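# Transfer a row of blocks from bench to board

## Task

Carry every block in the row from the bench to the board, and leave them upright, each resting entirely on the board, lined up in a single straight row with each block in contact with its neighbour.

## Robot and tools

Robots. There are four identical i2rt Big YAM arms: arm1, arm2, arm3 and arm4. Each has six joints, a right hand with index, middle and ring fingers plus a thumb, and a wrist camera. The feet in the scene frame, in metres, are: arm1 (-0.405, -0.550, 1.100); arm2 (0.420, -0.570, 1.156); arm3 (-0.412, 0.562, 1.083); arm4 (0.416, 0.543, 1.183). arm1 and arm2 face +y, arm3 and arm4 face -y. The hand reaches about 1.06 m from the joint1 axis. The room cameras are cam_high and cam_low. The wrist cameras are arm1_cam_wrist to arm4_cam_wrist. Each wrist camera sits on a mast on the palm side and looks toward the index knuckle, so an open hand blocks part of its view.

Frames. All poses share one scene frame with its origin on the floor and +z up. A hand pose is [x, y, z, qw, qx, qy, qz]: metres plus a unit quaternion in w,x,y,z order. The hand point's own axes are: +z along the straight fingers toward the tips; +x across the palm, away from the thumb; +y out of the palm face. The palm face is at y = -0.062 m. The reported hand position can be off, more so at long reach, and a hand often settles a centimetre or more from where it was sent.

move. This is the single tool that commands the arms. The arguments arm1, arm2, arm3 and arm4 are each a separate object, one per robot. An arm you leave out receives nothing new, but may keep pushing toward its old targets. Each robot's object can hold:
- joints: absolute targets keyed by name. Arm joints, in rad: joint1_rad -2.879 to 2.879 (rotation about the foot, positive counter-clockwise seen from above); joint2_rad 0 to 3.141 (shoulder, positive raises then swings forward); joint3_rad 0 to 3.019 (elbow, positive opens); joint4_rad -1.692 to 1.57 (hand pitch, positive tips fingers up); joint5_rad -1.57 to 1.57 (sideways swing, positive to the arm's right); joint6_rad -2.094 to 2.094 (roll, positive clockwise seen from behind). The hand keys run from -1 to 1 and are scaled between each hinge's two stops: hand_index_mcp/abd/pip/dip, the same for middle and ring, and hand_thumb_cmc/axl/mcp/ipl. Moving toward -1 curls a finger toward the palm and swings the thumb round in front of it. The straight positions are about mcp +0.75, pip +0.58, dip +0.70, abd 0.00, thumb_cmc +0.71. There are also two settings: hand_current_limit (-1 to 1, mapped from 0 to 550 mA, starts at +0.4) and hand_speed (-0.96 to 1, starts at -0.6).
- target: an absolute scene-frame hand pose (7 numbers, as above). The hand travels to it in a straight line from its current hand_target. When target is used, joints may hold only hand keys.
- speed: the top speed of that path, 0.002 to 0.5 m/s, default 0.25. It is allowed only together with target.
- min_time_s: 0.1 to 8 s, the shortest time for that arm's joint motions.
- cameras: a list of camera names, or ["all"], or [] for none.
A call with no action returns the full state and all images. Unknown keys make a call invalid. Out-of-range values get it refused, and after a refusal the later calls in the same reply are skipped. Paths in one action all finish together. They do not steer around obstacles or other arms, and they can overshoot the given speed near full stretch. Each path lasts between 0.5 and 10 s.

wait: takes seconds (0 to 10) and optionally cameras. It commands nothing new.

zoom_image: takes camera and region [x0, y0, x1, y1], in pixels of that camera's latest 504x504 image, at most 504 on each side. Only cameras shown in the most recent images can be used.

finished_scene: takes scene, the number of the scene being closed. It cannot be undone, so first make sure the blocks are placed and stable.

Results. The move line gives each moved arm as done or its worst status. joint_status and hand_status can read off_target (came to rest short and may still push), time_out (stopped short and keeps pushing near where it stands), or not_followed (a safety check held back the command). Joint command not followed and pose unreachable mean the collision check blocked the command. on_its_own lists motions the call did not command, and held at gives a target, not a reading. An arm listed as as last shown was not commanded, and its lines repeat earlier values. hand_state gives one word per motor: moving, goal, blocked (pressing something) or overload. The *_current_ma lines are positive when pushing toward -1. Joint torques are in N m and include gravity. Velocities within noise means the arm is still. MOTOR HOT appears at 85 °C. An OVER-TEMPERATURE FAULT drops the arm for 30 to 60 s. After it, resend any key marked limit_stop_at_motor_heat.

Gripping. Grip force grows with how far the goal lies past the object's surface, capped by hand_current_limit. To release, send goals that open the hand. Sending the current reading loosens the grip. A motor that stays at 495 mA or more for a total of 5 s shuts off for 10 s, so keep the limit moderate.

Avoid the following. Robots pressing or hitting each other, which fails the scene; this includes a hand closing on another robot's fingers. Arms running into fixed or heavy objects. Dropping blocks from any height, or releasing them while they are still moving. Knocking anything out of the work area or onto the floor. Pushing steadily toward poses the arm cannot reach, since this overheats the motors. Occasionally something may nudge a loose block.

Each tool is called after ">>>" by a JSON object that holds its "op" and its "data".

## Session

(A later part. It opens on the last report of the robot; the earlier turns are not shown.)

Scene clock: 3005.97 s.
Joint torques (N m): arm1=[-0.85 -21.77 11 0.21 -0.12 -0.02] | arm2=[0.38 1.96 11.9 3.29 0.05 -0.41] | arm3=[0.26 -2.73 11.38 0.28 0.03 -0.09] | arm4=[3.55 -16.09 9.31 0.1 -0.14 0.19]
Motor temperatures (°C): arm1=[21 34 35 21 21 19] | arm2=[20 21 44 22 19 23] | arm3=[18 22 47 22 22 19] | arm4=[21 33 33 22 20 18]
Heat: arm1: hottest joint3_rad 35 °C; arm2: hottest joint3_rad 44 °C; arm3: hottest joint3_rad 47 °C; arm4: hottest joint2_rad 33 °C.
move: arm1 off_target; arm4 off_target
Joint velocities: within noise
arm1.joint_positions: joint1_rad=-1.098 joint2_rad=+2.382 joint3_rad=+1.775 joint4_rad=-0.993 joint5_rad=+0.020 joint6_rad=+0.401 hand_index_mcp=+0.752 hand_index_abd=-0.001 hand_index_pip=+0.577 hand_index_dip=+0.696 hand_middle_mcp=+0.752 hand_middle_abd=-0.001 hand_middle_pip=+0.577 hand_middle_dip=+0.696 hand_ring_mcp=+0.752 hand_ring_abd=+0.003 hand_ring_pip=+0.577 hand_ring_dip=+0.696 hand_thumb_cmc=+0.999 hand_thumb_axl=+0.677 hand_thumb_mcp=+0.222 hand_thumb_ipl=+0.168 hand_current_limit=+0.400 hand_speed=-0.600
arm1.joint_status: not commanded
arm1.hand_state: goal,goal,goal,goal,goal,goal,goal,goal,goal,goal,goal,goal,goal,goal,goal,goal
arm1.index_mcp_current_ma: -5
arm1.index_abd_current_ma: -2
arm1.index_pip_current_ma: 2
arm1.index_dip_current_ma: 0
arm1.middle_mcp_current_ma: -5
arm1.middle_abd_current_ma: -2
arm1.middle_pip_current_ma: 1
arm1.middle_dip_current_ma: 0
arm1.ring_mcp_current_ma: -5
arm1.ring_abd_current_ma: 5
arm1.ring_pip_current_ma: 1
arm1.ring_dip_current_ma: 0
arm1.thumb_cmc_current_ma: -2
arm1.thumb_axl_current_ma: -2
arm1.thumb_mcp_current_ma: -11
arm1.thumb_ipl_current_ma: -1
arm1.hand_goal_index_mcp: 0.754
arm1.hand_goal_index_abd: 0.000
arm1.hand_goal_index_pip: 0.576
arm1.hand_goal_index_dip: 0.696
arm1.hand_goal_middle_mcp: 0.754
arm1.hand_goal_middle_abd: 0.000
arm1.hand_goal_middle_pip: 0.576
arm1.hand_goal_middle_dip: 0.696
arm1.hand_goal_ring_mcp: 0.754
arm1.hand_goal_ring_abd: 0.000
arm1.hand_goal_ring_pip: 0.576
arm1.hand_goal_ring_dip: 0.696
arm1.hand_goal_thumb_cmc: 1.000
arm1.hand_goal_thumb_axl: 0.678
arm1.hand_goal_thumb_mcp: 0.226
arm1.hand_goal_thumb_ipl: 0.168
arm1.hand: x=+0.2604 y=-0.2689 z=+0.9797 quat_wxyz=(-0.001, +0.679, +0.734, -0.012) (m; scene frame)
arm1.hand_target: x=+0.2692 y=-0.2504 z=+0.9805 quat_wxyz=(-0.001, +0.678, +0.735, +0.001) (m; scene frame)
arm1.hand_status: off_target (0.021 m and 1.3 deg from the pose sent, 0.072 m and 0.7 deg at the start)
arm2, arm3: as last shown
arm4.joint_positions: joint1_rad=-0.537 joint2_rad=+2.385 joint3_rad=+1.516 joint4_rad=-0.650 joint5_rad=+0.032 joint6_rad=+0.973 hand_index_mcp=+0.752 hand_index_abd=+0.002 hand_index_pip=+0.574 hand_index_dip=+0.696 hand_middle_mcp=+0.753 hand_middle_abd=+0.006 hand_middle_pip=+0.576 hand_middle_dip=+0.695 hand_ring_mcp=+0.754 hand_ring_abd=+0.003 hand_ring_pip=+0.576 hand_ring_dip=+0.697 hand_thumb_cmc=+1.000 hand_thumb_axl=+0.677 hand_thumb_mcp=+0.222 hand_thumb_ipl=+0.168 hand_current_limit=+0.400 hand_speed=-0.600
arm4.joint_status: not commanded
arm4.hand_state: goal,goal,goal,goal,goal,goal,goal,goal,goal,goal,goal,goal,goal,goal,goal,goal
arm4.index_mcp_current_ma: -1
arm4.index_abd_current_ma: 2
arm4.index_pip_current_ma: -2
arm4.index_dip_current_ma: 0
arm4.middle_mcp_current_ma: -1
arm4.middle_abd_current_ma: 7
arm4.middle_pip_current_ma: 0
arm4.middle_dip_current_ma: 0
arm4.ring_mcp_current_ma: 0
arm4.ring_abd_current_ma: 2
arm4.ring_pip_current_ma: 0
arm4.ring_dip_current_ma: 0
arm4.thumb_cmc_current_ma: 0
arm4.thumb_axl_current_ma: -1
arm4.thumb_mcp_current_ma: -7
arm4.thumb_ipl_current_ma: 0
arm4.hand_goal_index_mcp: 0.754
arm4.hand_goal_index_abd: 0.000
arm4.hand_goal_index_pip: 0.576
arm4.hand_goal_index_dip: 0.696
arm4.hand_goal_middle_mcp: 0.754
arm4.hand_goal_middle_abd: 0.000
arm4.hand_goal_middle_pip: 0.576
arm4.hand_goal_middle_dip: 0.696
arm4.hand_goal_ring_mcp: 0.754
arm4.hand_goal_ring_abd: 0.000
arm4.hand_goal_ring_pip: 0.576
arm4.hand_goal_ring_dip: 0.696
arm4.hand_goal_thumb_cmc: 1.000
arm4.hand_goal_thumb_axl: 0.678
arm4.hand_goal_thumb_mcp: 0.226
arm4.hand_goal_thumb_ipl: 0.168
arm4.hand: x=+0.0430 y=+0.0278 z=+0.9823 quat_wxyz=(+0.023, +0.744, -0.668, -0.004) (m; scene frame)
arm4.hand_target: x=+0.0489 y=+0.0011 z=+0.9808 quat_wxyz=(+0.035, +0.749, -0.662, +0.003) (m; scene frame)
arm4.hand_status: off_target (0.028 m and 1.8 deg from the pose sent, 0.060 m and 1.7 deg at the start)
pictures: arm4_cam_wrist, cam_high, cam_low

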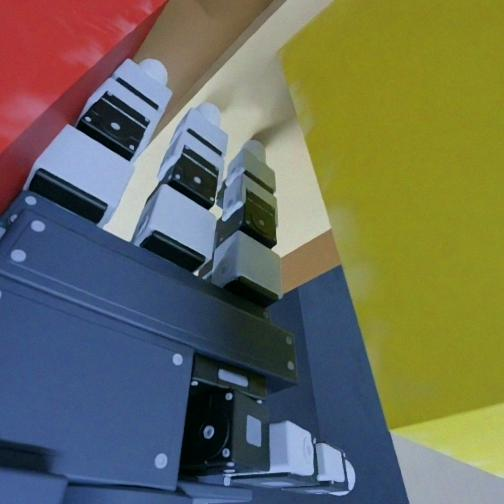

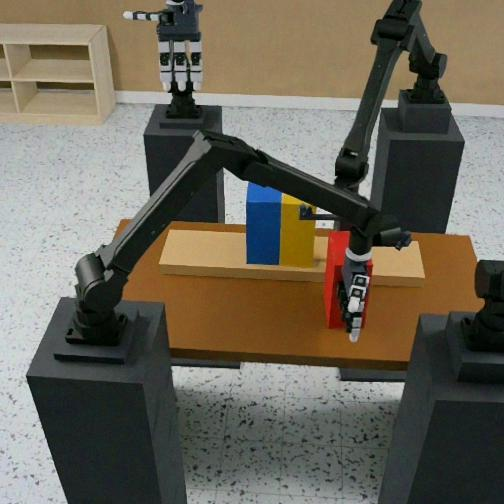

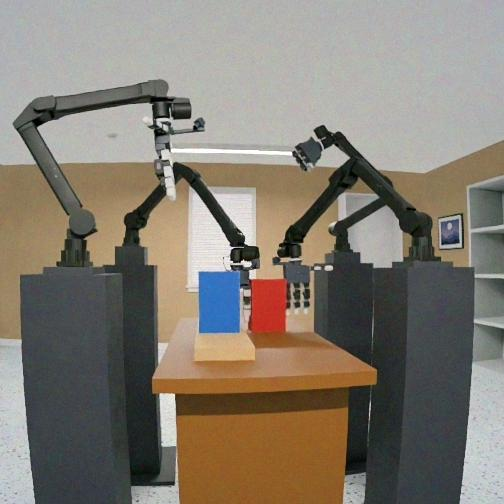

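>>> {"op": "move", "data": {"arm1": {"target": [0.2700, -0.2200, 0.995, -0.001, 0.678, 0.735, 0.0], "speed": 0.06}, "arm4": {"target": [0.0520, -0.0420, 1.010, 0.035, 0.749, -0.662, 0.003], "speed": 0.06}}}

>>> {"op": "move", "data": {"arm1": {"target": [0.2700, -0.2150, 1.025, -0.001, 0.678, 0.735, 0.0], "speed": 0.06}, "arm4": {"target": [0.0520, -0.0450, 1.045, 0.035, 0.749, -0.662, 0.003], "speed": 0.06}, "cameras": ["cam_high", "cam_low"]}}

>>> {"op": "zoom_image", "data": {"camera": "cam_high", "region": [220, 150, 400, 330]}}

>>> {"op": "zoom_image", "data": {"camera": "cam_low", "region": [190, 240, 310, 360]}}

Scene clock: 3033.57 s.
Joint torques (N m): arm1=[2.32 -23 12.3 0.44 -0.68 0] | arm2=[0.38 1.9 11.9 3.29 0.05 -0.41] | arm3=[0.21 -2.78 11.49 0.25 0.04 -0.11] | arm4=[5.01 -18.2 12.48 0.54 -0.36 0.22]
Motor temperatures (°C): arm1=[21 35 36 21 21 19] | arm2=[20 21 44 22 19 23] | arm3=[18 22 47 22 22 19] | arm4=[21 32 34 22 20 18]
Heat: arm1: hottest joint3_rad 36 °C; arm2: hottest joint3_rad 44 °C; arm3: hottest joint3_rad 47 °C; arm4: hottest joint3_rad 34 °C.
move: arm1 off_target; arm4 off_target
Joint velocities: within noise
arm1.joint_positions: joint1_rad=-1.098 joint2_rad=+2.400 joint3_rad=+1.819 joint4_rad=-1.054 joint5_rad=+0.033 joint6_rad=+0.438 hand_index_mcp=+0.752 hand_index_abd=-0.001 hand_index_pip=+0.577 hand_index_dip=+0.696 hand_middle_mcp=+0.752 hand_middle_abd=-0.001 hand_middle_pip=+0.577 hand_middle_dip=+0.696 hand_ring_mcp=+0.752 hand_ring_abd=+0.003 hand_ring_pip=+0.577 hand_ring_dip=+0.696 hand_thumb_cmc=+0.999 hand_thumb_axl=+0.677 hand_thumb_mcp=+0.222 hand_thumb_ipl=+0.168 hand_current_limit=+0.400 hand_speed=-0.600
arm1.joint_status: not commanded
arm1.hand_state: goal,goal,goal,goal,goal,goal,goal,goal,goal,goal,goal,goal,goal,goal,goal,goal
arm1.index_mcp_current_ma: -5
arm1.index_abd_current_ma: -2
arm1.index_pip_current_ma: 2
arm1.index_dip_current_ma: 0
arm1.middle_mcp_current_ma: -5
arm1.middle_abd_current_ma: -2
arm1.middle_pip_current_ma: 1
arm1.middle_dip_current_ma: 0
arm1.ring_mcp_current_ma: -5
arm1.ring_abd_current_ma: 5
arm1.ring_pip_current_ma: 1
arm1.ring_dip_current_ma: 0
arm1.thumb_cmc_current_ma: -2
arm1.thumb_axl_current_ma: -2
arm1.thumb_mcp_current_ma: -11
arm1.thumb_ipl_current_ma: -1
arm1.hand_goal_index_mcp: 0.754
arm1.hand_goal_index_abd: 0.000
arm1.hand_goal_index_pip: 0.576
arm1.hand_goal_index_dip: 0.696
arm1.hand_goal_middle_mcp: 0.754
arm1.hand_goal_middle_abd: 0.000
arm1.hand_goal_middle_pip: 0.576
arm1.hand_goal_middle_dip: 0.696
arm1.hand_goal_ring_mcp: 0.754
arm1.hand_goal_ring_abd: 0.000
arm1.hand_goal_ring_pip: 0.576
arm1.hand_goal_ring_dip: 0.696
arm1.hand_goal_thumb_cmc: 1.000
arm1.hand_goal_thumb_axl: 0.678
arm1.hand_goal_thumb_mcp: 0.226
arm1.hand_goal_thumb_ipl: 0.168
arm1.hand: x=+0.2614 y=-0.2738 z=+0.9811 quat_wxyz=(-0.001, +0.692, +0.721, -0.030) (m; scene frame)
arm1.hand_target: x=+0.2663 y=-0.2215 z=+0.9963 quat_wxyz=(-0.002, +0.678, +0.735, +0.001) (m; scene frame)
arm1.hand_status: off_target (0.056 m and 4.1 deg from the pose sent, 0.052 m and 1.4 deg at the start)
arm2, arm3: as last shown
arm4.joint_positions: joint1_rad=-0.522 joint2_rad=+2.410 joint3_rad=+1.596 joint4_rad=-0.789 joint5_rad=+0.038 joint6_rad=+1.006 hand_index_mcp=+0.752 hand_index_abd=+0.002 hand_index_pip=+0.574 hand_index_dip=+0.696 hand_middle_mcp=+0.752 hand_middle_abd=+0.003 hand_middle_pip=+0.576 hand_middle_dip=+0.695 hand_ring_mcp=+0.753 hand_ring_abd=+0.003 hand_ring_pip=+0.576 hand_ring_dip=+0.697 hand_thumb_cmc=+1.000 hand_thumb_axl=+0.677 hand_thumb_mcp=+0.222 hand_thumb_ipl=+0.168 hand_current_limit=+0.400 hand_speed=-0.600
arm4.joint_status: not commanded
arm4.hand_state: goal,goal,goal,goal,goal,goal,goal,goal,goal,goal,goal,goal,goal,goal,goal,goal
arm4.index_mcp_current_ma: -1
arm4.index_abd_current_ma: 2
arm4.index_pip_current_ma: -2
arm4.index_dip_current_ma: 0
arm4.middle_mcp_current_ma: -2
arm4.middle_abd_current_ma: 2
arm4.middle_pip_current_ma: 0
arm4.middle_dip_current_ma: 0
arm4.ring_mcp_current_ma: -1
arm4.ring_abd_current_ma: 2
arm4.ring_pip_current_ma: 0
arm4.ring_dip_current_ma: 0
arm4.thumb_cmc_current_ma: 0
arm4.thumb_axl_current_ma: -1
arm4.thumb_mcp_current_ma: -7
arm4.thumb_ipl_current_ma: 0
arm4.hand_goal_index_mcp: 0.754
arm4.hand_goal_index_abd: 0.000
arm4.hand_goal_index_pip: 0.576
arm4.hand_goal_index_dip: 0.696
arm4.hand_goal_middle_mcp: 0.754
arm4.hand_goal_middle_abd: 0.000
arm4.hand_goal_middle_pip: 0.576
arm4.hand_goal_middle_dip: 0.696
arm4.hand_goal_ring_mcp: 0.754
arm4.hand_goal_ring_abd: 0.000
arm4.hand_goal_ring_pip: 0.576
arm4.hand_goal_ring_dip: 0.696
arm4.hand_goal_thumb_cmc: 1.000
arm4.hand_goal_thumb_axl: 0.678
arm4.hand_goal_thumb_mcp: 0.226
arm4.hand_goal_thumb_ipl: 0.168
arm4.hand: x=+0.0502 y=+0.0252 z=+0.9866 quat_wxyz=(-0.016, +0.738, -0.674, -0.017) (m; scene frame)
arm4.hand_target: x=+0.0557 y=-0.0377 z=+1.0139 quat_wxyz=(+0.035, +0.749, -0.661, +0.005) (m; scene frame)
arm4.hand_status: off_target (0.071 m and 6.5 deg from the pose sent, 0.076 m and 1.8 deg at the start)
pictures: none

Scene clock: 3039.13 s.
Joint torques (N m): arm1=[1.03 -26.34 11.9 0.28 -0.53 -0.09] | arm2=[0.38 1.96 11.9 3.29 0.05 -0.41] | arm3=[0.09 -2.67 11.4 0.23 0.05 -0.11] | arm4=[2.26 -19.08 7.64 -0.05 -0.03 0.13]
Motor temperatures (°C): arm1=[21 36 37 21 21 19] | arm2=[20 21 44 22 19 23] | arm3=[18 22 47 22 22 19] | arm4=[21 32 34 22 19 18]
Heat: arm1: hottest joint3_rad 37 °C; arm2: hottest joint3_rad 44 °C; arm3: hottest joint3_rad 47 °C; arm4: hottest joint3_rad 34 °C.
move: arm1 moving; arm4 moving
Joint velocities: within noise
arm1.joint_positions: joint1_rad=-1.079 joint2_rad=+2.400 joint3_rad=+1.835 joint4_rad=-1.109 joint5_rad=+0.035 joint6_rad=+0.453 hand_index_mcp=+0.752 hand_index_abd=-0.001 hand_index_pip=+0.577 hand_index_dip=+0.696 hand_middle_mcp=+0.752 hand_middle_abd=-0.001 hand_middle_pip=+0.577 hand_middle_dip=+0.696 hand_ring_mcp=+0.751 hand_ring_abd=+0.001 hand_ring_pip=+0.577 hand_ring_dip=+0.696 hand_thumb_cmc=+0.999 hand_thumb_axl=+0.677 hand_thumb_mcp=+0.222 hand_thumb_ipl=+0.168 hand_current_limit=+0.400 hand_speed=-0.600
arm1.joint_status: not commanded
arm1.hand_state: goal,goal,goal,goal,goal,goal,goal,goal,goal,goal,goal,goal,goal,goal,goal,goal
arm1.index_mcp_current_ma: -5
arm1.index_abd_current_ma: -2
arm1.index_pip_current_ma: 2
arm1.index_dip_current_ma: 0
arm1.middle_mcp_current_ma: -5
arm1.middle_abd_current_ma: -2
arm1.middle_pip_current_ma: 1
arm1.middle_dip_current_ma: 0
arm1.ring_mcp_current_ma: -7
arm1.ring_abd_current_ma: 2
arm1.ring_pip_current_ma: 1
arm1.ring_dip_current_ma: 0
arm1.thumb_cmc_current_ma: -2
arm1.thumb_axl_current_ma: -2
arm1.thumb_mcp_current_ma: -11
arm1.thumb_ipl_current_ma: -1
arm1.hand_goal_index_mcp: 0.754
arm1.hand_goal_index_abd: 0.000
arm1.hand_goal_index_pip: 0.576
arm1.hand_goal_index_dip: 0.696
arm1.hand_goal_middle_mcp: 0.754
arm1.hand_goal_middle_abd: 0.000
arm1.hand_goal_middle_pip: 0.576
arm1.hand_goal_middle_dip: 0.696
arm1.hand_goal_ring_mcp: 0.754
arm1.hand_goal_ring_abd: 0.000
arm1.hand_goal_ring_pip: 0.576
arm1.hand_goal_ring_dip: 0.696
arm1.hand_goal_thumb_cmc: 1.000
arm1.hand_goal_thumb_axl: 0.678
arm1.hand_goal_thumb_mcp: 0.226
arm1.hand_goal_thumb_ipl: 0.168
arm1.hand: x=+0.2503 y=-0.2661 z=+0.9847 quat_wxyz=(-0.005, +0.690, +0.722, -0.049) (m; scene frame)
arm1.hand_target: x=+0.2647 y=-0.2206 z=+1.0230 quat_wxyz=(-0.002, +0.678, +0.735, -0.004) (m; scene frame)
arm1.hand_status: moving (0.068 m and 6.0 deg from the pose sent, 0.074 m and 4.1 deg at the start)
arm2, arm3: as last shown
arm4.joint_positions: joint1_rad=-0.511 joint2_rad=+2.405 joint3_rad=+1.584 joint4_rad=-0.840 joint5_rad=+0.036 joint6_rad=+1.014 hand_index_mcp=+0.752 hand_index_abd=+0.001 hand_index_pip=+0.574 hand_index_dip=+0.696 hand_middle_mcp=+0.752 hand_middle_abd=+0.001 hand_middle_pip=+0.576 hand_middle_dip=+0.695 hand_ring_mcp=+0.753 hand_ring_abd=+0.001 hand_ring_pip=+0.576 hand_ring_dip=+0.697 hand_thumb_cmc=+1.000 hand_thumb_axl=+0.677 hand_thumb_mcp=+0.222 hand_thumb_ipl=+0.168 hand_current_limit=+0.400 hand_speed=-0.600
arm4.joint_status: not commanded
arm4.hand_state: goal,goal,goal,goal,goal,goal,goal,goal,goal,goal,goal,goal,goal,goal,goal,goal
arm4.index_mcp_current_ma: -1
arm4.index_abd_current_ma: 1
arm4.index_pip_current_ma: -2
arm4.index_dip_current_ma: 0
arm4.middle_mcp_current_ma: -2
arm4.middle_abd_current_ma: 1
arm4.middle_pip_current_ma: 0
arm4.middle_dip_current_ma: 0
arm4.ring_mcp_current_ma: -1
arm4.ring_abd_current_ma: 1
arm4.ring_pip_current_ma: 0
arm4.ring_dip_current_ma: 0
arm4.thumb_cmc_current_ma: 0
arm4.thumb_axl_current_ma: -1
arm4.thumb_mcp_current_ma: -7
arm4.thumb_ipl_current_ma: 0
arm4.hand_goal_index_mcp: 0.754
arm4.hand_goal_index_abd: 0.000
arm4.hand_goal_index_pip: 0.576
arm4.hand_goal_index_dip: 0.696
arm4.hand_goal_middle_mcp: 0.754
arm4.hand_goal_middle_abd: 0.000
arm4.hand_goal_middle_pip: 0.576
arm4.hand_goal_middle_dip: 0.696
arm4.hand_goal_ring_mcp: 0.754
arm4.hand_goal_ring_abd: 0.000
arm4.hand_goal_ring_pip: 0.576
arm4.hand_goal_ring_dip: 0.696
arm4.hand_goal_thumb_cmc: 1.000
arm4.hand_goal_thumb_axl: 0.678
arm4.hand_goal_thumb_mcp: 0.226
arm4.hand_goal_thumb_ipl: 0.168
arm4.hand: x=+0.0638 y=+0.0376 z=+0.9856 quat_wxyz=(-0.044, +0.739, -0.672, -0.024) (m; scene frame)
arm4.hand_target: x=+0.0605 y=+0.0109 z=+1.0061 quat_wxyz=(-0.017, +0.743, -0.669, -0.014) (m; scene frame)
arm4.hand_status: moving (0.102 m and 9.7 deg from the pose sent, 0.091 m and 6.5 deg at the start; pose on its path clipped on 95 of 167 steps)
pictures: cam_high, cam_low
led back after a hold (arm1 arm): the arm was led back toward your command in small steps, so it may still be short of it.
led back after a hold (arm4 arm): the arm was led back toward your command in small steps, so it may still be short of it.
pose unreachable (arm1 arm): on one or more control steps of this call this arm could not follow its commanded pose, so it was not sent that pose on those steps. It may still have moved: this result reports where it is.
cause: moving toward the commanded pose would bring a part of the arm too close to another arm (this arm's hand and a part of the arm4 arm, along the way the arms are being sent, or toward where that arm still pushes).
pose unreachable (arm4 arm): on one or more control steps of this call this arm could not follow its commanded pose, so it was not sent that pose on those steps. It may still have moved: this result reports where it is.
cause: moving toward the commanded pose would bring a part of the arm too close to another arm (a part of this arm and the arm1 arm's hand, along the way the arms are being sent, or toward where that arm still pushes).

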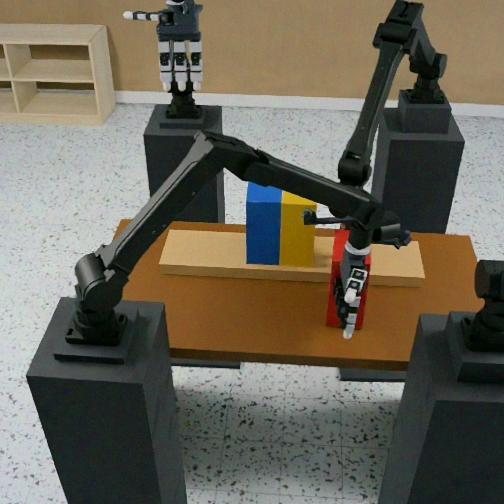

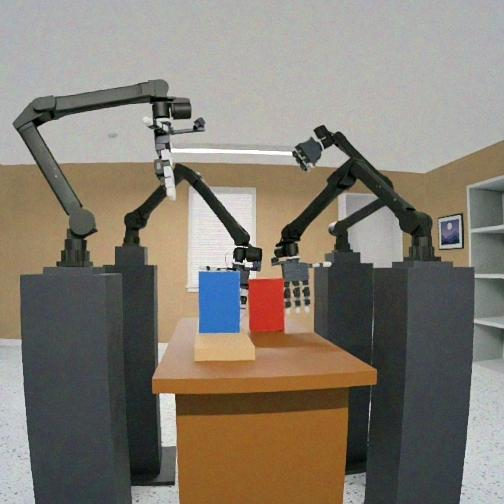

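Scaled by 2.800 from the camera's 504x504 image, which has a finer 720x720 frame.

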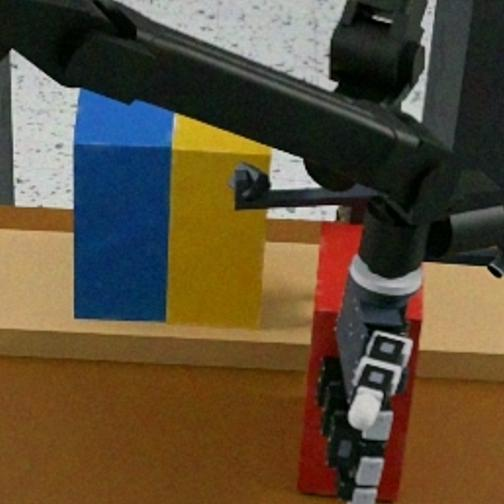

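Scaled by 4.200 from the camera's 504x504 image, which has a finer 720x720 frame.

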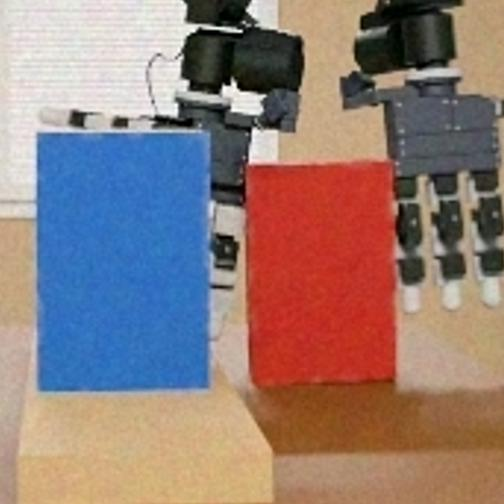

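>>> {"op": "move", "data": {"arm1": {"target": [0.2740, -0.2230, 1.010, -0.001, 0.678, 0.735, 0.0], "speed": 0.06}, "arm4": {"target": [0.0400, -0.0340, 1.030, 0.035, 0.749, -0.662, 0.003], "speed": 0.06}, "cameras": ["cam_high", "cam_low"]}}

>>> {"op": "zoom_image", "data": {"camera": "cam_high", "region": [220, 150, 400, 330]}}

>>> {"op": "zoom_image", "data": {"camera": "cam_low", "region": [190, 240, 310, 360]}}

Scene clock: 3086.17 s.
Joint torques (N m): arm1=[0.21 -24.59 12.22 1.26 -0.63 -0.2] | arm2=[0.38 1.9 11.9 3.29 0.05 -0.41] | arm3=[0.44 -2.55 11.54 0.27 0.04 -0.1] | arm4=[2.2 -20.95 11.54 1.46 -0.23 -0.04]
Motor temperatures (°C): arm1=[21 37 40 21 21 19] | arm2=[20 21 44 22 19 23] | arm3=[18 22 47 22 22 19] | arm4=[21 34 33 22 19 18]
Heat: arm1: hottest joint3_rad 40 °C; arm2: hottest joint3_rad 44 °C; arm3: hottest joint3_rad 47 °C; arm4: hottest joint2_rad 34 °C.
move: arm1 off_target; arm4 off_target
Joint velocities: within noise
arm1.joint_positions: joint1_rad=-1.077 joint2_rad=+2.400 joint3_rad=+1.835 joint4_rad=-1.107 joint5_rad=+0.033 joint6_rad=+0.453 hand_index_mcp=+0.752 hand_index_abd=-0.001 hand_index_pip=+0.577 hand_index_dip=+0.696 hand_middle_mcp=+0.752 hand_middle_abd=-0.001 hand_middle_pip=+0.577 hand_middle_dip=+0.696 hand_ring_mcp=+0.751 hand_ring_abd=+0.001 hand_ring_pip=+0.577 hand_ring_dip=+0.696 hand_thumb_cmc=+0.999 hand_thumb_axl=+0.677 hand_thumb_mcp=+0.222 hand_thumb_ipl=+0.168 hand_current_limit=+0.400 hand_speed=-0.600
arm1.joint_status: not commanded
arm1.hand_state: goal,goal,goal,goal,goal,goal,goal,goal,goal,goal,goal,goal,goal,goal,goal,goal
arm1.index_mcp_current_ma: -5
arm1.index_abd_current_ma: -2
arm1.index_pip_current_ma: 2
arm1.index_dip_current_ma: 0
arm1.middle_mcp_current_ma: -5
arm1.middle_abd_current_ma: -2
arm1.middle_pip_current_ma: 1
arm1.middle_dip_current_ma: 0
arm1.ring_mcp_current_ma: -7
arm1.ring_abd_current_ma: 2
arm1.ring_pip_current_ma: 1
arm1.ring_dip_current_ma: 0
arm1.thumb_cmc_current_ma: -2
arm1.thumb_axl_current_ma: -2
arm1.thumb_mcp_current_ma: -11
arm1.thumb_ipl_current_ma: -1
arm1.hand_goal_index_mcp: 0.754
arm1.hand_goal_index_abd: 0.000
arm1.hand_goal_index_pip: 0.576
arm1.hand_goal_index_dip: 0.696
arm1.hand_goal_middle_mcp: 0.754
arm1.hand_goal_middle_abd: 0.000
arm1.hand_goal_middle_pip: 0.576
arm1.hand_goal_middle_dip: 0.696
arm1.hand_goal_ring_mcp: 0.754
arm1.hand_goal_ring_abd: 0.000
arm1.hand_goal_ring_pip: 0.576
arm1.hand_goal_ring_dip: 0.696
arm1.hand_goal_thumb_cmc: 1.000
arm1.hand_goal_thumb_axl: 0.678
arm1.hand_goal_thumb_mcp: 0.226
arm1.hand_goal_thumb_ipl: 0.168
arm1.hand: x=+0.2500 y=-0.2640 z=+0.9847 quat_wxyz=(-0.006, +0.689, +0.723, -0.048) (m; scene frame)
arm1.hand_target: x=+0.2706 y=-0.2243 z=+1.0122 quat_wxyz=(-0.001, +0.678, +0.735, +0.000) (m; scene frame)
arm1.hand_status: off_target (0.054 m and 5.8 deg from the pose sent, 0.055 m and 6.0 deg at the start)
arm2, arm3: as last shown
arm4.joint_positions: joint1_rad=-0.511 joint2_rad=+2.405 joint3_rad=+1.586 joint4_rad=-0.839 joint5_rad=+0.036 joint6_rad=+1.010 hand_index_mcp=+0.752 hand_index_abd=+0.001 hand_index_pip=+0.574 hand_index_dip=+0.696 hand_middle_mcp=+0.752 hand_middle_abd=+0.001 hand_middle_pip=+0.576 hand_middle_dip=+0.695 hand_ring_mcp=+0.753 hand_ring_abd=+0.001 hand_ring_pip=+0.576 hand_ring_dip=+0.697 hand_thumb_cmc=+1.000 hand_thumb_axl=+0.677 hand_thumb_mcp=+0.222 hand_thumb_ipl=+0.168 hand_current_limit=+0.400 hand_speed=-0.600
arm4.joint_status: not commanded
arm4.hand_state: goal,goal,goal,goal,goal,goal,goal,goal,goal,goal,goal,goal,goal,goal,goal,goal
arm4.index_mcp_current_ma: -1
arm4.index_abd_current_ma: 1
arm4.index_pip_current_ma: -2
arm4.index_dip_current_ma: 0
arm4.middle_mcp_current_ma: -2
arm4.middle_abd_current_ma: 1
arm4.middle_pip_current_ma: 0
arm4.middle_dip_current_ma: 0
arm4.ring_mcp_current_ma: -1
arm4.ring_abd_current_ma: 1
arm4.ring_pip_current_ma: 0
arm4.ring_dip_current_ma: 0
arm4.thumb_cmc_current_ma: 0
arm4.thumb_axl_current_ma: -1
arm4.thumb_mcp_current_ma: -7
arm4.thumb_ipl_current_ma: 0
arm4.hand_goal_index_mcp: 0.754
arm4.hand_goal_index_abd: 0.000
arm4.hand_goal_index_pip: 0.576
arm4.hand_goal_index_dip: 0.696
arm4.hand_goal_middle_mcp: 0.754
arm4.hand_goal_middle_abd: 0.000
arm4.hand_goal_middle_pip: 0.576
arm4.hand_goal_middle_dip: 0.696
arm4.hand_goal_ring_mcp: 0.754
arm4.hand_goal_ring_abd: 0.000
arm4.hand_goal_ring_pip: 0.576
arm4.hand_goal_ring_dip: 0.696
arm4.hand_goal_thumb_cmc: 1.000
arm4.hand_goal_thumb_axl: 0.678
arm4.hand_goal_thumb_mcp: 0.226
arm4.hand_goal_thumb_ipl: 0.168
arm4.hand: x=+0.0632 y=+0.0362 z=+0.9860 quat_wxyz=(-0.043, +0.740, -0.671, -0.024) (m; scene frame)
arm4.hand_target: x=+0.0436 y=-0.0286 z=+1.0360 quat_wxyz=(+0.035, +0.749, -0.662, +0.003) (m; scene frame)
arm4.hand_status: off_target (0.086 m and 9.6 deg from the pose sent, 0.087 m and 9.7 deg at the start)
pictures: cam_high, cam_low

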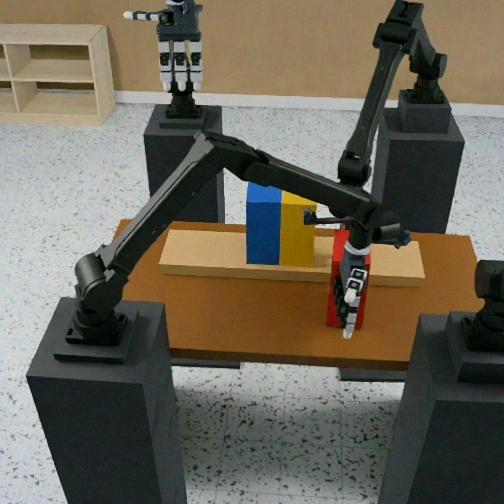

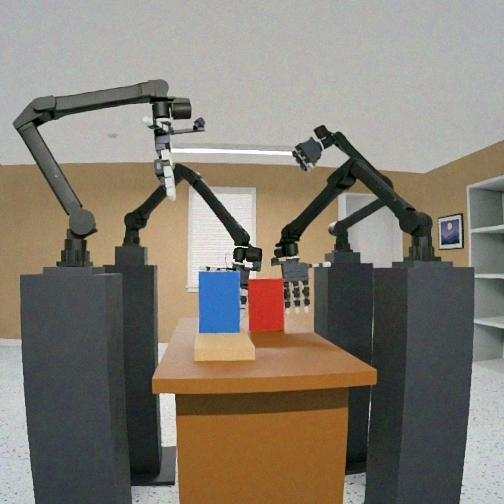

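Scaled by 2.800 from the camera's 504x504 image, which has a finer 720x720 frame.

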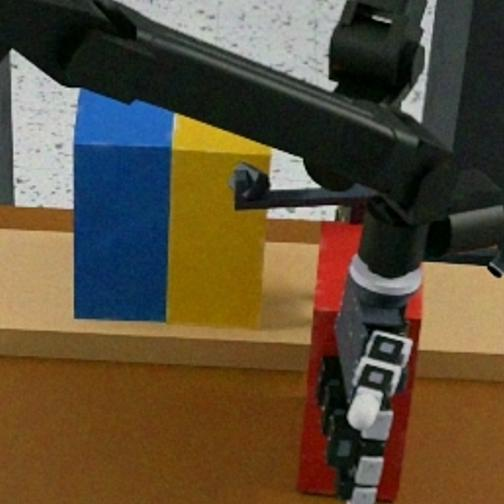

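Scaled by 4.200 from the camera's 504x504 image, which has a finer 720x720 frame.

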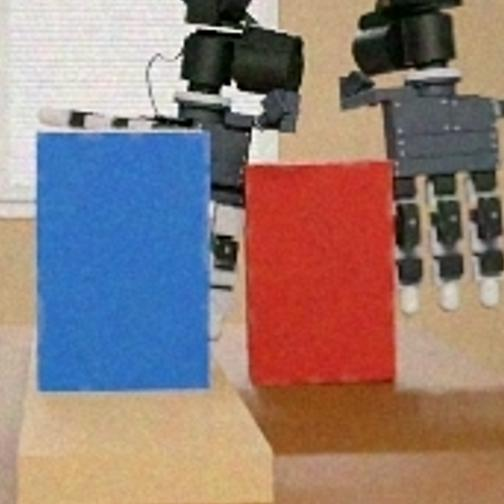

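>>> {"op": "move", "data": {"arm1": {"target": [0.2700, -0.2180, 0.992, -0.010, 0.678, 0.735, 0.039], "speed": 0.06}, "arm4": {"target": [0.0480, -0.0380, 1.005, 0.065, 0.748, -0.662, 0.030], "speed": 0.06}, "cameras": ["cam_high", "cam_low"]}}

>>> {"op": "zoom_image", "data": {"camera": "cam_high", "region": [220, 150, 400, 330]}}

>>> {"op": "zoom_image", "data": {"camera": "cam_low", "region": [190, 240, 310, 360]}}

Scene clock: 3129.60 s.
Joint torques (N m): arm1=[2.61 -25.35 7.75 2.4 -1.36 -0.15] | arm2=[0.38 1.9 11.9 3.29 0.05 -0.41] | arm3=[0.32 -2.78 11.43 0.25 0.03 -0.11] | arm4=[3.08 -19.66 8.57 3.59 -0.48 0.17]
Motor temperatures (°C): arm1=[21 37 41 21 21 19] | arm2=[20 21 44 22 19 23] | arm3=[18 22 48 22 22 19] | arm4=[21 35 34 22 19 18]
Heat: arm1: hottest joint3_rad 41 °C; arm2: hottest joint3_rad 44 °C; arm3: hottest joint3_rad 48 °C; arm4: hottest joint2_rad 35 °C.
move: arm1 off_target; arm4 off_target
Joint velocities: within noise
arm1.joint_positions: joint1_rad=-1.110 joint2_rad=+2.397 joint3_rad=+1.804 joint4_rad=-0.984 joint5_rad=+0.011 joint6_rad=+0.446 hand_index_mcp=+0.752 hand_index_abd=-0.001 hand_index_pip=+0.577 hand_index_dip=+0.696 hand_middle_mcp=+0.752 hand_middle_abd=-0.001 hand_middle_pip=+0.577 hand_middle_dip=+0.696 hand_ring_mcp=+0.766 hand_ring_abd=+0.009 hand_ring_pip=+0.577 hand_ring_dip=+0.696 hand_thumb_cmc=+0.999 hand_thumb_axl=+0.677 hand_thumb_mcp=+0.222 hand_thumb_ipl=+0.168 hand_current_limit=+0.400 hand_speed=-0.600
arm1.joint_status: not commanded
arm1.hand_state: goal,goal,goal,goal,goal,goal,goal,goal,goal,goal,goal,goal,goal,goal,goal,goal
arm1.index_mcp_current_ma: -5
arm1.index_abd_current_ma: -2
arm1.index_pip_current_ma: 2
arm1.index_dip_current_ma: 0
arm1.middle_mcp_current_ma: -5
arm1.middle_abd_current_ma: -2
arm1.middle_pip_current_ma: 1
arm1.middle_dip_current_ma: 0
arm1.ring_mcp_current_ma: 35
arm1.ring_abd_current_ma: 20
arm1.ring_pip_current_ma: 1
arm1.ring_dip_current_ma: 0
arm1.thumb_cmc_current_ma: -2
arm1.thumb_axl_current_ma: -2
arm1.thumb_mcp_current_ma: -11
arm1.thumb_ipl_current_ma: -1
arm1.hand_goal_index_mcp: 0.754
arm1.hand_goal_index_abd: 0.000
arm1.hand_goal_index_pip: 0.576
arm1.hand_goal_index_dip: 0.696
arm1.hand_goal_middle_mcp: 0.754
arm1.hand_goal_middle_abd: 0.000
arm1.hand_goal_middle_pip: 0.576
arm1.hand_goal_middle_dip: 0.696
arm1.hand_goal_ring_mcp: 0.754
arm1.hand_goal_ring_abd: 0.000
arm1.hand_goal_ring_pip: 0.576
arm1.hand_goal_ring_dip: 0.696
arm1.hand_goal_thumb_cmc: 1.000
arm1.hand_goal_thumb_axl: 0.678
arm1.hand_goal_thumb_mcp: 0.226
arm1.hand_goal_thumb_ipl: 0.168
arm1.hand: x=+0.2727 y=-0.2745 z=+0.9799 quat_wxyz=(-0.002, +0.700, +0.714, +0.000) (m; scene frame)
arm1.hand_target: x=+0.2673 y=-0.2196 z=+0.9931 quat_wxyz=(-0.011, +0.677, +0.735, +0.038) (m; scene frame)
arm1.hand_status: off_target (0.058 m and 5.7 deg from the pose sent, 0.051 m and 10.1 deg at the start)
arm2.joint_positions: joint1_rad=+0.011 joint2_rad=+0.527 joint3_rad=+1.285 joint4_rad=-1.218 joint5_rad=+0.015 joint6_rad=+1.811 hand_index_mcp=-0.682 hand_index_abd=+0.001 hand_index_pip=+0.577 hand_index_dip=+0.696 hand_middle_mcp=-0.681 hand_middle_abd=+0.001 hand_middle_pip=+0.577 hand_middle_dip=+0.696 hand_ring_mcp=-0.680 hand_ring_abd=+0.001 hand_ring_pip=+0.577 hand_ring_dip=+0.696 hand_thumb_cmc=-0.565 hand_thumb_axl=+0.677 hand_thumb_mcp=+0.223 hand_thumb_ipl=+0.168 hand_current_limit=+0.400 hand_speed=-0.600
arm2.joint_status: not commanded
arm2.hand_state: goal,goal,goal,goal,goal,goal,goal,overload,goal,goal,goal,goal,goal,goal,goal,goal
arm2.index_mcp_current_ma: 14
arm2.index_abd_current_ma: 1
arm2.index_pip_current_ma: 1
arm2.index_dip_current_ma: 0
arm2.middle_mcp_current_ma: 16
arm2.middle_abd_current_ma: 1
arm2.middle_pip_current_ma: 1
arm2.middle_dip_current_ma: 0
arm2.ring_mcp_current_ma: 18
arm2.ring_abd_current_ma: 1
arm2.ring_pip_current_ma: 1
arm2.ring_dip_current_ma: 0
arm2.thumb_cmc_current_ma: 7
arm2.thumb_axl_current_ma: -1
arm2.thumb_mcp_current_ma: -5
arm2.thumb_ipl_current_ma: 0
arm2.hand_goal_index_mcp: -0.690
arm2.hand_goal_index_abd: 0.000
arm2.hand_goal_index_pip: 0.576
arm2.hand_goal_index_dip: 0.696
arm2.hand_goal_middle_mcp: -0.690
arm2.hand_goal_middle_abd: 0.000
arm2.hand_goal_middle_pip: 0.576
arm2.hand_goal_middle_dip: 0.696
arm2.hand_goal_ring_mcp: -0.690
arm2.hand_goal_ring_abd: 0.000
arm2.hand_goal_ring_pip: 0.576
arm2.hand_goal_ring_dip: 0.696
arm2.hand_goal_thumb_cmc: -0.570
arm2.hand_goal_thumb_axl: 0.678
arm2.hand_goal_thumb_mcp: 0.226
arm2.hand_goal_thumb_ipl: 0.168
arm2.hand: x=+0.5006 y=-0.3535 z=+1.6467 quat_wxyz=(-0.413, +0.670, +0.529, +0.319) (m; scene frame)
arm2.hand_target: x=+0.5034 y=-0.3542 z=+1.6675 quat_wxyz=(-0.426, +0.658, +0.522, +0.336) (m; scene frame)
arm2.hand_status: not commanded
arm3.joint_positions: joint1_rad=+0.196 joint2_rad=+0.996 joint3_rad=+1.255 joint4_rad=-1.683 joint5_rad=+0.022 joint6_rad=+0.228 hand_index_mcp=+0.752 hand_index_abd=+0.000 hand_index_pip=+0.577 hand_index_dip=+0.696 hand_middle_mcp=+0.752 hand_middle_abd=+0.000 hand_middle_pip=+0.577 hand_middle_dip=+0.696 hand_ring_mcp=+0.752 hand_ring_abd=+0.000 hand_ring_pip=+0.577 hand_ring_dip=+0.696 hand_thumb_cmc=+1.000 hand_thumb_axl=+0.677 hand_thumb_mcp=+0.222 hand_thumb_ipl=+0.168 hand_current_limit=+0.400 hand_speed=-0.600
arm3.joint_status: not commanded
arm3.hand_state: goal,goal,goal,goal,goal,goal,goal,goal,goal,goal,goal,goal,goal,goal,goal,goal
arm3.index_mcp_current_ma: -4
arm3.index_abd_current_ma: 0
arm3.index_pip_current_ma: 1
arm3.index_dip_current_ma: 0
arm3.middle_mcp_current_ma: -4
arm3.middle_abd_current_ma: 0
arm3.middle_pip_current_ma: 1
arm3.middle_dip_current_ma: 0
arm3.ring_mcp_current_ma: -4
arm3.ring_abd_current_ma: 0
arm3.ring_pip_current_ma: 1
arm3.ring_dip_current_ma: 0
arm3.thumb_cmc_current_ma: -1
arm3.thumb_axl_current_ma: -1
arm3.thumb_mcp_current_ma: -10
arm3.thumb_ipl_current_ma: -1
arm3.hand_goal_index_mcp: 0.754
arm3.hand_goal_index_abd: 0.000
arm3.hand_goal_index_pip: 0.576
arm3.hand_goal_index_dip: 0.696
arm3.hand_goal_middle_mcp: 0.754
arm3.hand_goal_middle_abd: 0.000
arm3.hand_goal_middle_pip: 0.576
arm3.hand_goal_middle_dip: 0.696
arm3.hand_goal_ring_mcp: 0.754
arm3.hand_goal_ring_abd: 0.000
arm3.hand_goal_ring_pip: 0.576
arm3.hand_goal_ring_dip: 0.696
arm3.hand_goal_thumb_cmc: 1.000
arm3.hand_goal_thumb_axl: 0.678
arm3.hand_goal_thumb_mcp: 0.226
arm3.hand_goal_thumb_ipl: 0.168
arm3.hand: x=-0.3802 y=+0.2066 z=+1.4353 quat_wxyz=(+0.076, +0.997, -0.004, +0.008) (m; scene frame)
arm3.hand_target: x=-0.3801 y=+0.2001 z=+1.4493 quat_wxyz=(+0.085, +0.996, -0.002, +0.010) (m; scene frame)
arm3.hand_status: not commanded
arm4.joint_positions: joint1_rad=-0.515 joint2_rad=+2.405 joint3_rad=+1.572 joint4_rad=-0.745 joint5_rad=+0.005 joint6_rad=+0.995 hand_index_mcp=+0.752 hand_index_abd=+0.001 hand_index_pip=+0.574 hand_index_dip=+0.696 hand_middle_mcp=+0.752 hand_middle_abd=+0.001 hand_middle_pip=+0.576 hand_middle_dip=+0.695 hand_ring_mcp=+0.753 hand_ring_abd=+0.001 hand_ring_pip=+0.576 hand_ring_dip=+0.697 hand_thumb_cmc=+1.000 hand_thumb_axl=+0.677 hand_thumb_mcp=+0.222 hand_thumb_ipl=+0.168 hand_current_limit=+0.400 hand_speed=-0.600
arm4.joint_status: not commanded
arm4.hand_state: goal,goal,goal,goal,goal,goal,goal,goal,goal,goal,goal,goal,goal,goal,goal,goal
arm4.index_mcp_current_ma: -1
arm4.index_abd_current_ma: 1
arm4.index_pip_current_ma: -2
arm4.index_dip_current_ma: 0
arm4.middle_mcp_current_ma: -2
arm4.middle_abd_current_ma: 1
arm4.middle_pip_current_ma: 0
arm4.middle_dip_current_ma: 0
arm4.ring_mcp_current_ma: -1
arm4.ring_abd_current_ma: 1
arm4.ring_pip_current_ma: 0
arm4.ring_dip_current_ma: 0
arm4.thumb_cmc_current_ma: 0
arm4.thumb_axl_current_ma: -1
arm4.thumb_mcp_current_ma: -7
arm4.thumb_ipl_current_ma: 0
arm4.hand_goal_index_mcp: 0.754
arm4.hand_goal_index_abd: 0.000
arm4.hand_goal_index_pip: 0.576
arm4.hand_goal_index_dip: 0.696
arm4.hand_goal_middle_mcp: 0.754
arm4.hand_goal_middle_abd: 0.000
arm4.hand_goal_middle_pip: 0.576
arm4.hand_goal_middle_dip: 0.696
arm4.hand_goal_ring_mcp: 0.754
arm4.hand_goal_ring_abd: 0.000
arm4.hand_goal_ring_pip: 0.576
arm4.hand_goal_ring_dip: 0.696
arm4.hand_goal_thumb_cmc: 1.000
arm4.hand_goal_thumb_axl: 0.678
arm4.hand_goal_thumb_mcp: 0.226
arm4.hand_goal_thumb_ipl: 0.168
arm4.hand: x=+0.0586 y=+0.0200 z=+0.9809 quat_wxyz=(-0.008, +0.744, -0.668, +0.002) (m; scene frame)
arm4.hand_target: x=+0.0505 y=-0.0348 z=+1.0098 quat_wxyz=(+0.063, +0.747, -0.661, +0.031) (m; scene frame)
arm4.hand_status: off_target (0.064 m and 9.1 deg from the pose sent, 0.078 m and 13.9 deg at the start)
pictures: cam_high, cam_low

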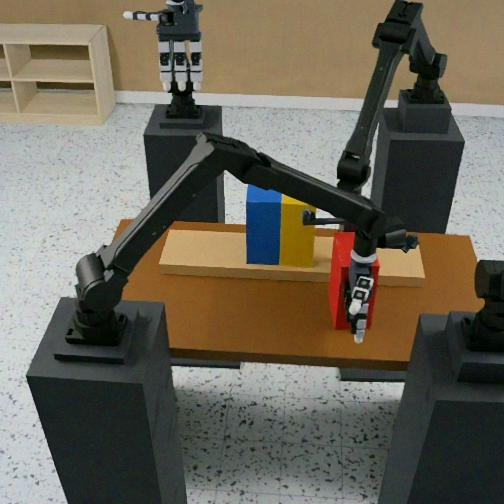

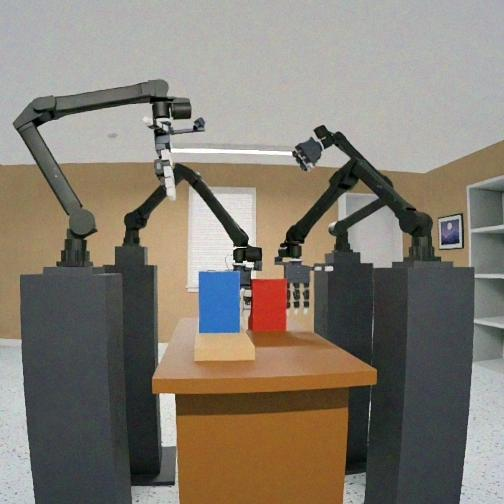

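Scaled by 2.800 from the camera's 504x504 image, which has a finer 720x720 frame.

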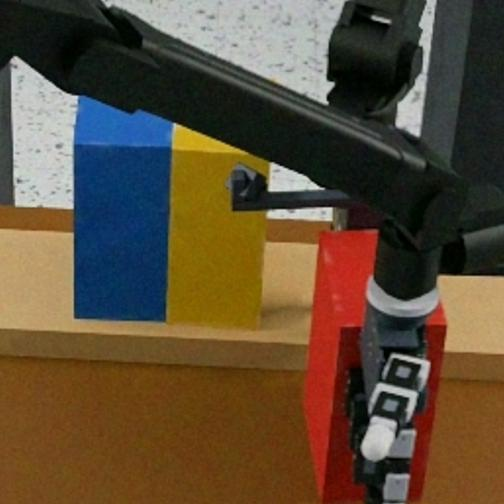

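Scaled by 4.200 from the camera's 504x504 image, which has a finer 720x720 frame.

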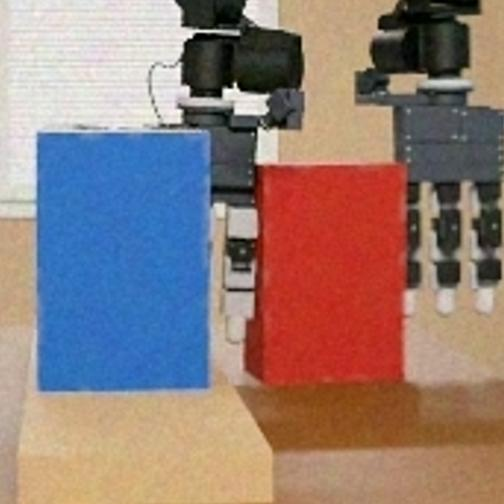

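>>> {"op": "move", "data": {"arm1": {"target": [0.2450, -0.2180, 1.005, -0.010, 0.678, 0.735, 0.039], "speed": 0.06}, "arm4": {"target": [0.0600, -0.0380, 1.020, 0.065, 0.748, -0.662, 0.030], "speed": 0.06}, "cameras": ["cam_high", "cam_low"]}}

>>> {"op": "zoom_image", "data": {"camera": "cam_high", "region": [220, 150, 400, 330]}}

>>> {"op": "zoom_image", "data": {"camera": "cam_low", "region": [190, 240, 310, 360]}}

Scene clock: 3140.37 s.
Joint torques (N m): arm1=[3.49 -26.11 7.46 1.61 -1.28 -0.14] | arm2=[0.38 1.9 11.9 3.29 0.05 -0.41] | arm3=[0.56 -2.78 11.45 0.24 0.03 -0.1] | arm4=[4.84 -21.36 7.31 2.45 -0.34 0.21]
Motor temperatures (°C): arm1=[21 36 39 21 23 19] | arm2=[20 21 44 22 19 23] | arm3=[18 22 48 22 22 19] | arm4=[21 35 34 22 19 18]
Heat: arm1: hottest joint3_rad 39 °C; arm2: hottest joint3_rad 44 °C; arm3: hottest joint3_rad 48 °C; arm4: hottest joint2_rad 35 °C.
move: arm1 off_target; arm4 off_target
Joint velocities: within noise
arm1.joint_positions: joint1_rad=-1.103 joint2_rad=+2.347 joint3_rad=+1.706 joint4_rad=-0.935 joint5_rad=+0.009 joint6_rad=+0.463 hand_index_mcp=+0.752 hand_index_abd=-0.001 hand_index_pip=+0.577 hand_index_dip=+0.696 hand_middle_mcp=+0.752 hand_middle_abd=-0.001 hand_middle_pip=+0.577 hand_middle_dip=+0.696 hand_ring_mcp=+0.753 hand_ring_abd=+0.014 hand_ring_pip=+0.577 hand_ring_dip=+0.696 hand_thumb_cmc=+0.999 hand_thumb_axl=+0.677 hand_thumb_mcp=+0.222 hand_thumb_ipl=+0.168 hand_current_limit=+0.400 hand_speed=-0.600
arm1.joint_status: not commanded
arm1.hand_state: goal,goal,goal,goal,goal,goal,goal,goal,goal,goal,goal,goal,goal,goal,goal,goal
arm1.index_mcp_current_ma: -5
arm1.index_abd_current_ma: -2
arm1.index_pip_current_ma: 2
arm1.index_dip_current_ma: 0
arm1.middle_mcp_current_ma: -5
arm1.middle_abd_current_ma: -2
arm1.middle_pip_current_ma: 1
arm1.middle_dip_current_ma: 0
arm1.ring_mcp_current_ma: -2
arm1.ring_abd_current_ma: 34
arm1.ring_pip_current_ma: 1
arm1.ring_dip_current_ma: 0
arm1.thumb_cmc_current_ma: -1
arm1.thumb_axl_current_ma: -2
arm1.thumb_mcp_current_ma: -11
arm1.thumb_ipl_current_ma: -1
arm1.hand_goal_index_mcp: 0.754
arm1.hand_goal_index_abd: 0.000
arm1.hand_goal_index_pip: 0.576
arm1.hand_goal_index_dip: 0.696
arm1.hand_goal_middle_mcp: 0.754
arm1.hand_goal_middle_abd: 0.000
arm1.hand_goal_middle_pip: 0.576
arm1.hand_goal_middle_dip: 0.696
arm1.hand_goal_ring_mcp: 0.754
arm1.hand_goal_ring_abd: 0.000
arm1.hand_goal_ring_pip: 0.576
arm1.hand_goal_ring_dip: 0.696
arm1.hand_goal_thumb_cmc: 1.000
arm1.hand_goal_thumb_axl: 0.678
arm1.hand_goal_thumb_mcp: 0.226
arm1.hand_goal_thumb_ipl: 0.168
arm1.hand: x=+0.2514 y=-0.2805 z=+0.9810 quat_wxyz=(-0.003, +0.704, +0.711, +0.001) (m; scene frame)
arm1.hand_target: x=+0.2425 y=-0.2199 z=+1.0052 quat_wxyz=(-0.011, +0.677, +0.735, +0.038) (m; scene frame)
arm1.hand_status: off_target (0.067 m and 6.0 deg from the pose sent, 0.068 m and 5.7 deg at the start)
arm2, arm3: as last shown
arm4.joint_positions: joint1_rad=-0.516 joint2_rad=+2.403 joint3_rad=+1.566 joint4_rad=-0.722 joint5_rad=+0.003 joint6_rad=+1.009 hand_index_mcp=+0.752 hand_index_abd=+0.001 hand_index_pip=+0.574 hand_index_dip=+0.696 hand_middle_mcp=+0.752 hand_middle_abd=+0.000 hand_middle_pip=+0.576 hand_middle_dip=+0.695 hand_ring_mcp=+0.755 hand_ring_abd=+0.001 hand_ring_pip=+0.576 hand_ring_dip=+0.697 hand_thumb_cmc=+1.000 hand_thumb_axl=+0.677 hand_thumb_mcp=+0.222 hand_thumb_ipl=+0.168 hand_current_limit=+0.400 hand_speed=-0.600
arm4.joint_status: not commanded
arm4.hand_state: goal,goal,goal,goal,goal,goal,goal,goal,goal,goal,goal,goal,goal,goal,goal,goal
arm4.index_mcp_current_ma: -1
arm4.index_abd_current_ma: 1
arm4.index_pip_current_ma: -2
arm4.index_dip_current_ma: 0
arm4.middle_mcp_current_ma: -2
arm4.middle_abd_current_ma: 0
arm4.middle_pip_current_ma: 0
arm4.middle_dip_current_ma: 0
arm4.ring_mcp_current_ma: 1
arm4.ring_abd_current_ma: 1
arm4.ring_pip_current_ma: 0
arm4.ring_dip_current_ma: 0
arm4.thumb_cmc_current_ma: 0
arm4.thumb_axl_current_ma: -1
arm4.thumb_mcp_current_ma: -7
arm4.thumb_ipl_current_ma: 0
arm4.hand_goal_index_mcp: 0.754
arm4.hand_goal_index_abd: 0.000
arm4.hand_goal_index_pip: 0.576
arm4.hand_goal_index_dip: 0.696
arm4.hand_goal_middle_mcp: 0.754
arm4.hand_goal_middle_abd: 0.000
arm4.hand_goal_middle_pip: 0.576
arm4.hand_goal_middle_dip: 0.696
arm4.hand_goal_ring_mcp: 0.754
arm4.hand_goal_ring_abd: 0.000
arm4.hand_goal_ring_pip: 0.576
arm4.hand_goal_ring_dip: 0.696
arm4.hand_goal_thumb_cmc: 1.000
arm4.hand_goal_thumb_axl: 0.678
arm4.hand_goal_thumb_mcp: 0.226
arm4.hand_goal_thumb_ipl: 0.168
arm4.hand: x=+0.0576 y=+0.0183 z=+0.9808 quat_wxyz=(+0.000, +0.739, -0.674, +0.006) (m; scene frame)
arm4.hand_target: x=+0.0621 y=-0.0354 z=+1.0223 quat_wxyz=(+0.064, +0.747, -0.661, +0.031) (m; scene frame)
arm4.hand_status: off_target (0.069 m and 8.1 deg from the pose sent, 0.070 m and 9.1 deg at the start)
pictures: cam_high, cam_low

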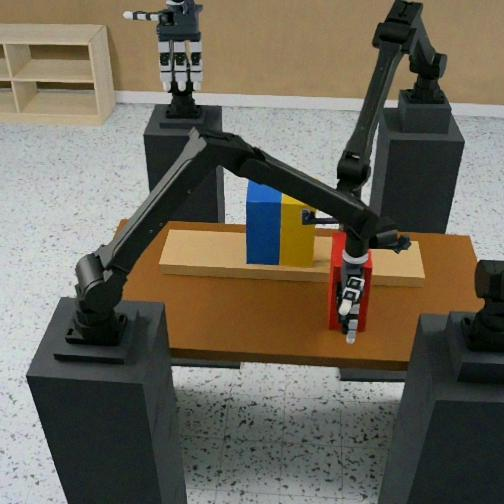

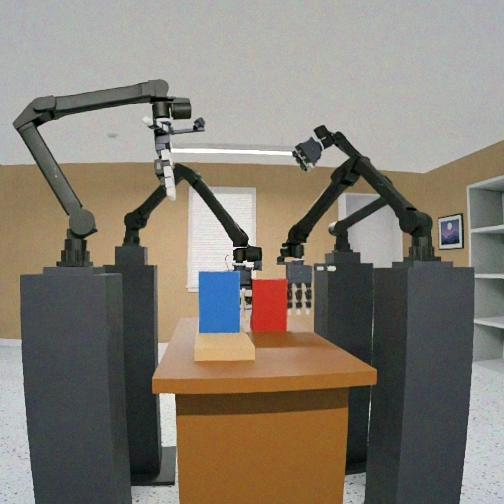

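Scaled by 2.800 from the camera's 504x504 image, which has a finer 720x720 frame.

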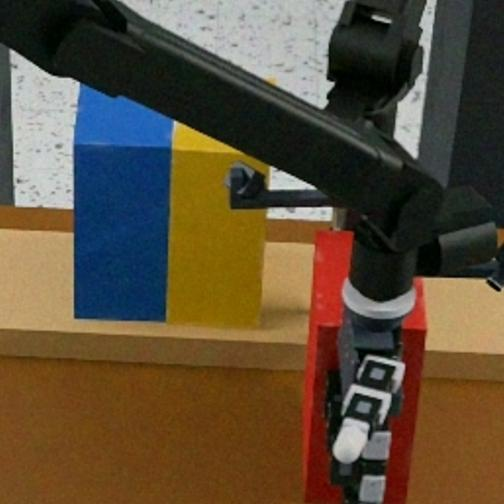

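Scaled by 4.200 from the camera's 504x504 image, which has a finer 720x720 frame.

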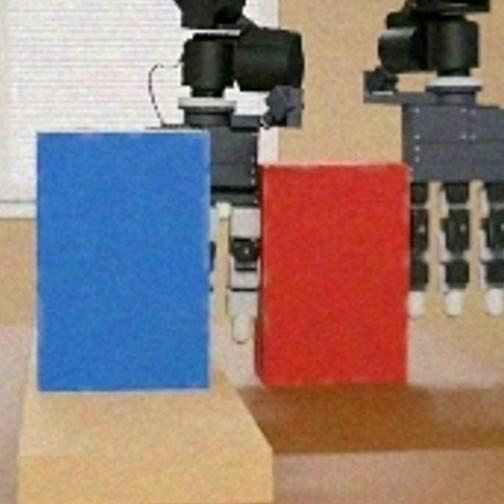

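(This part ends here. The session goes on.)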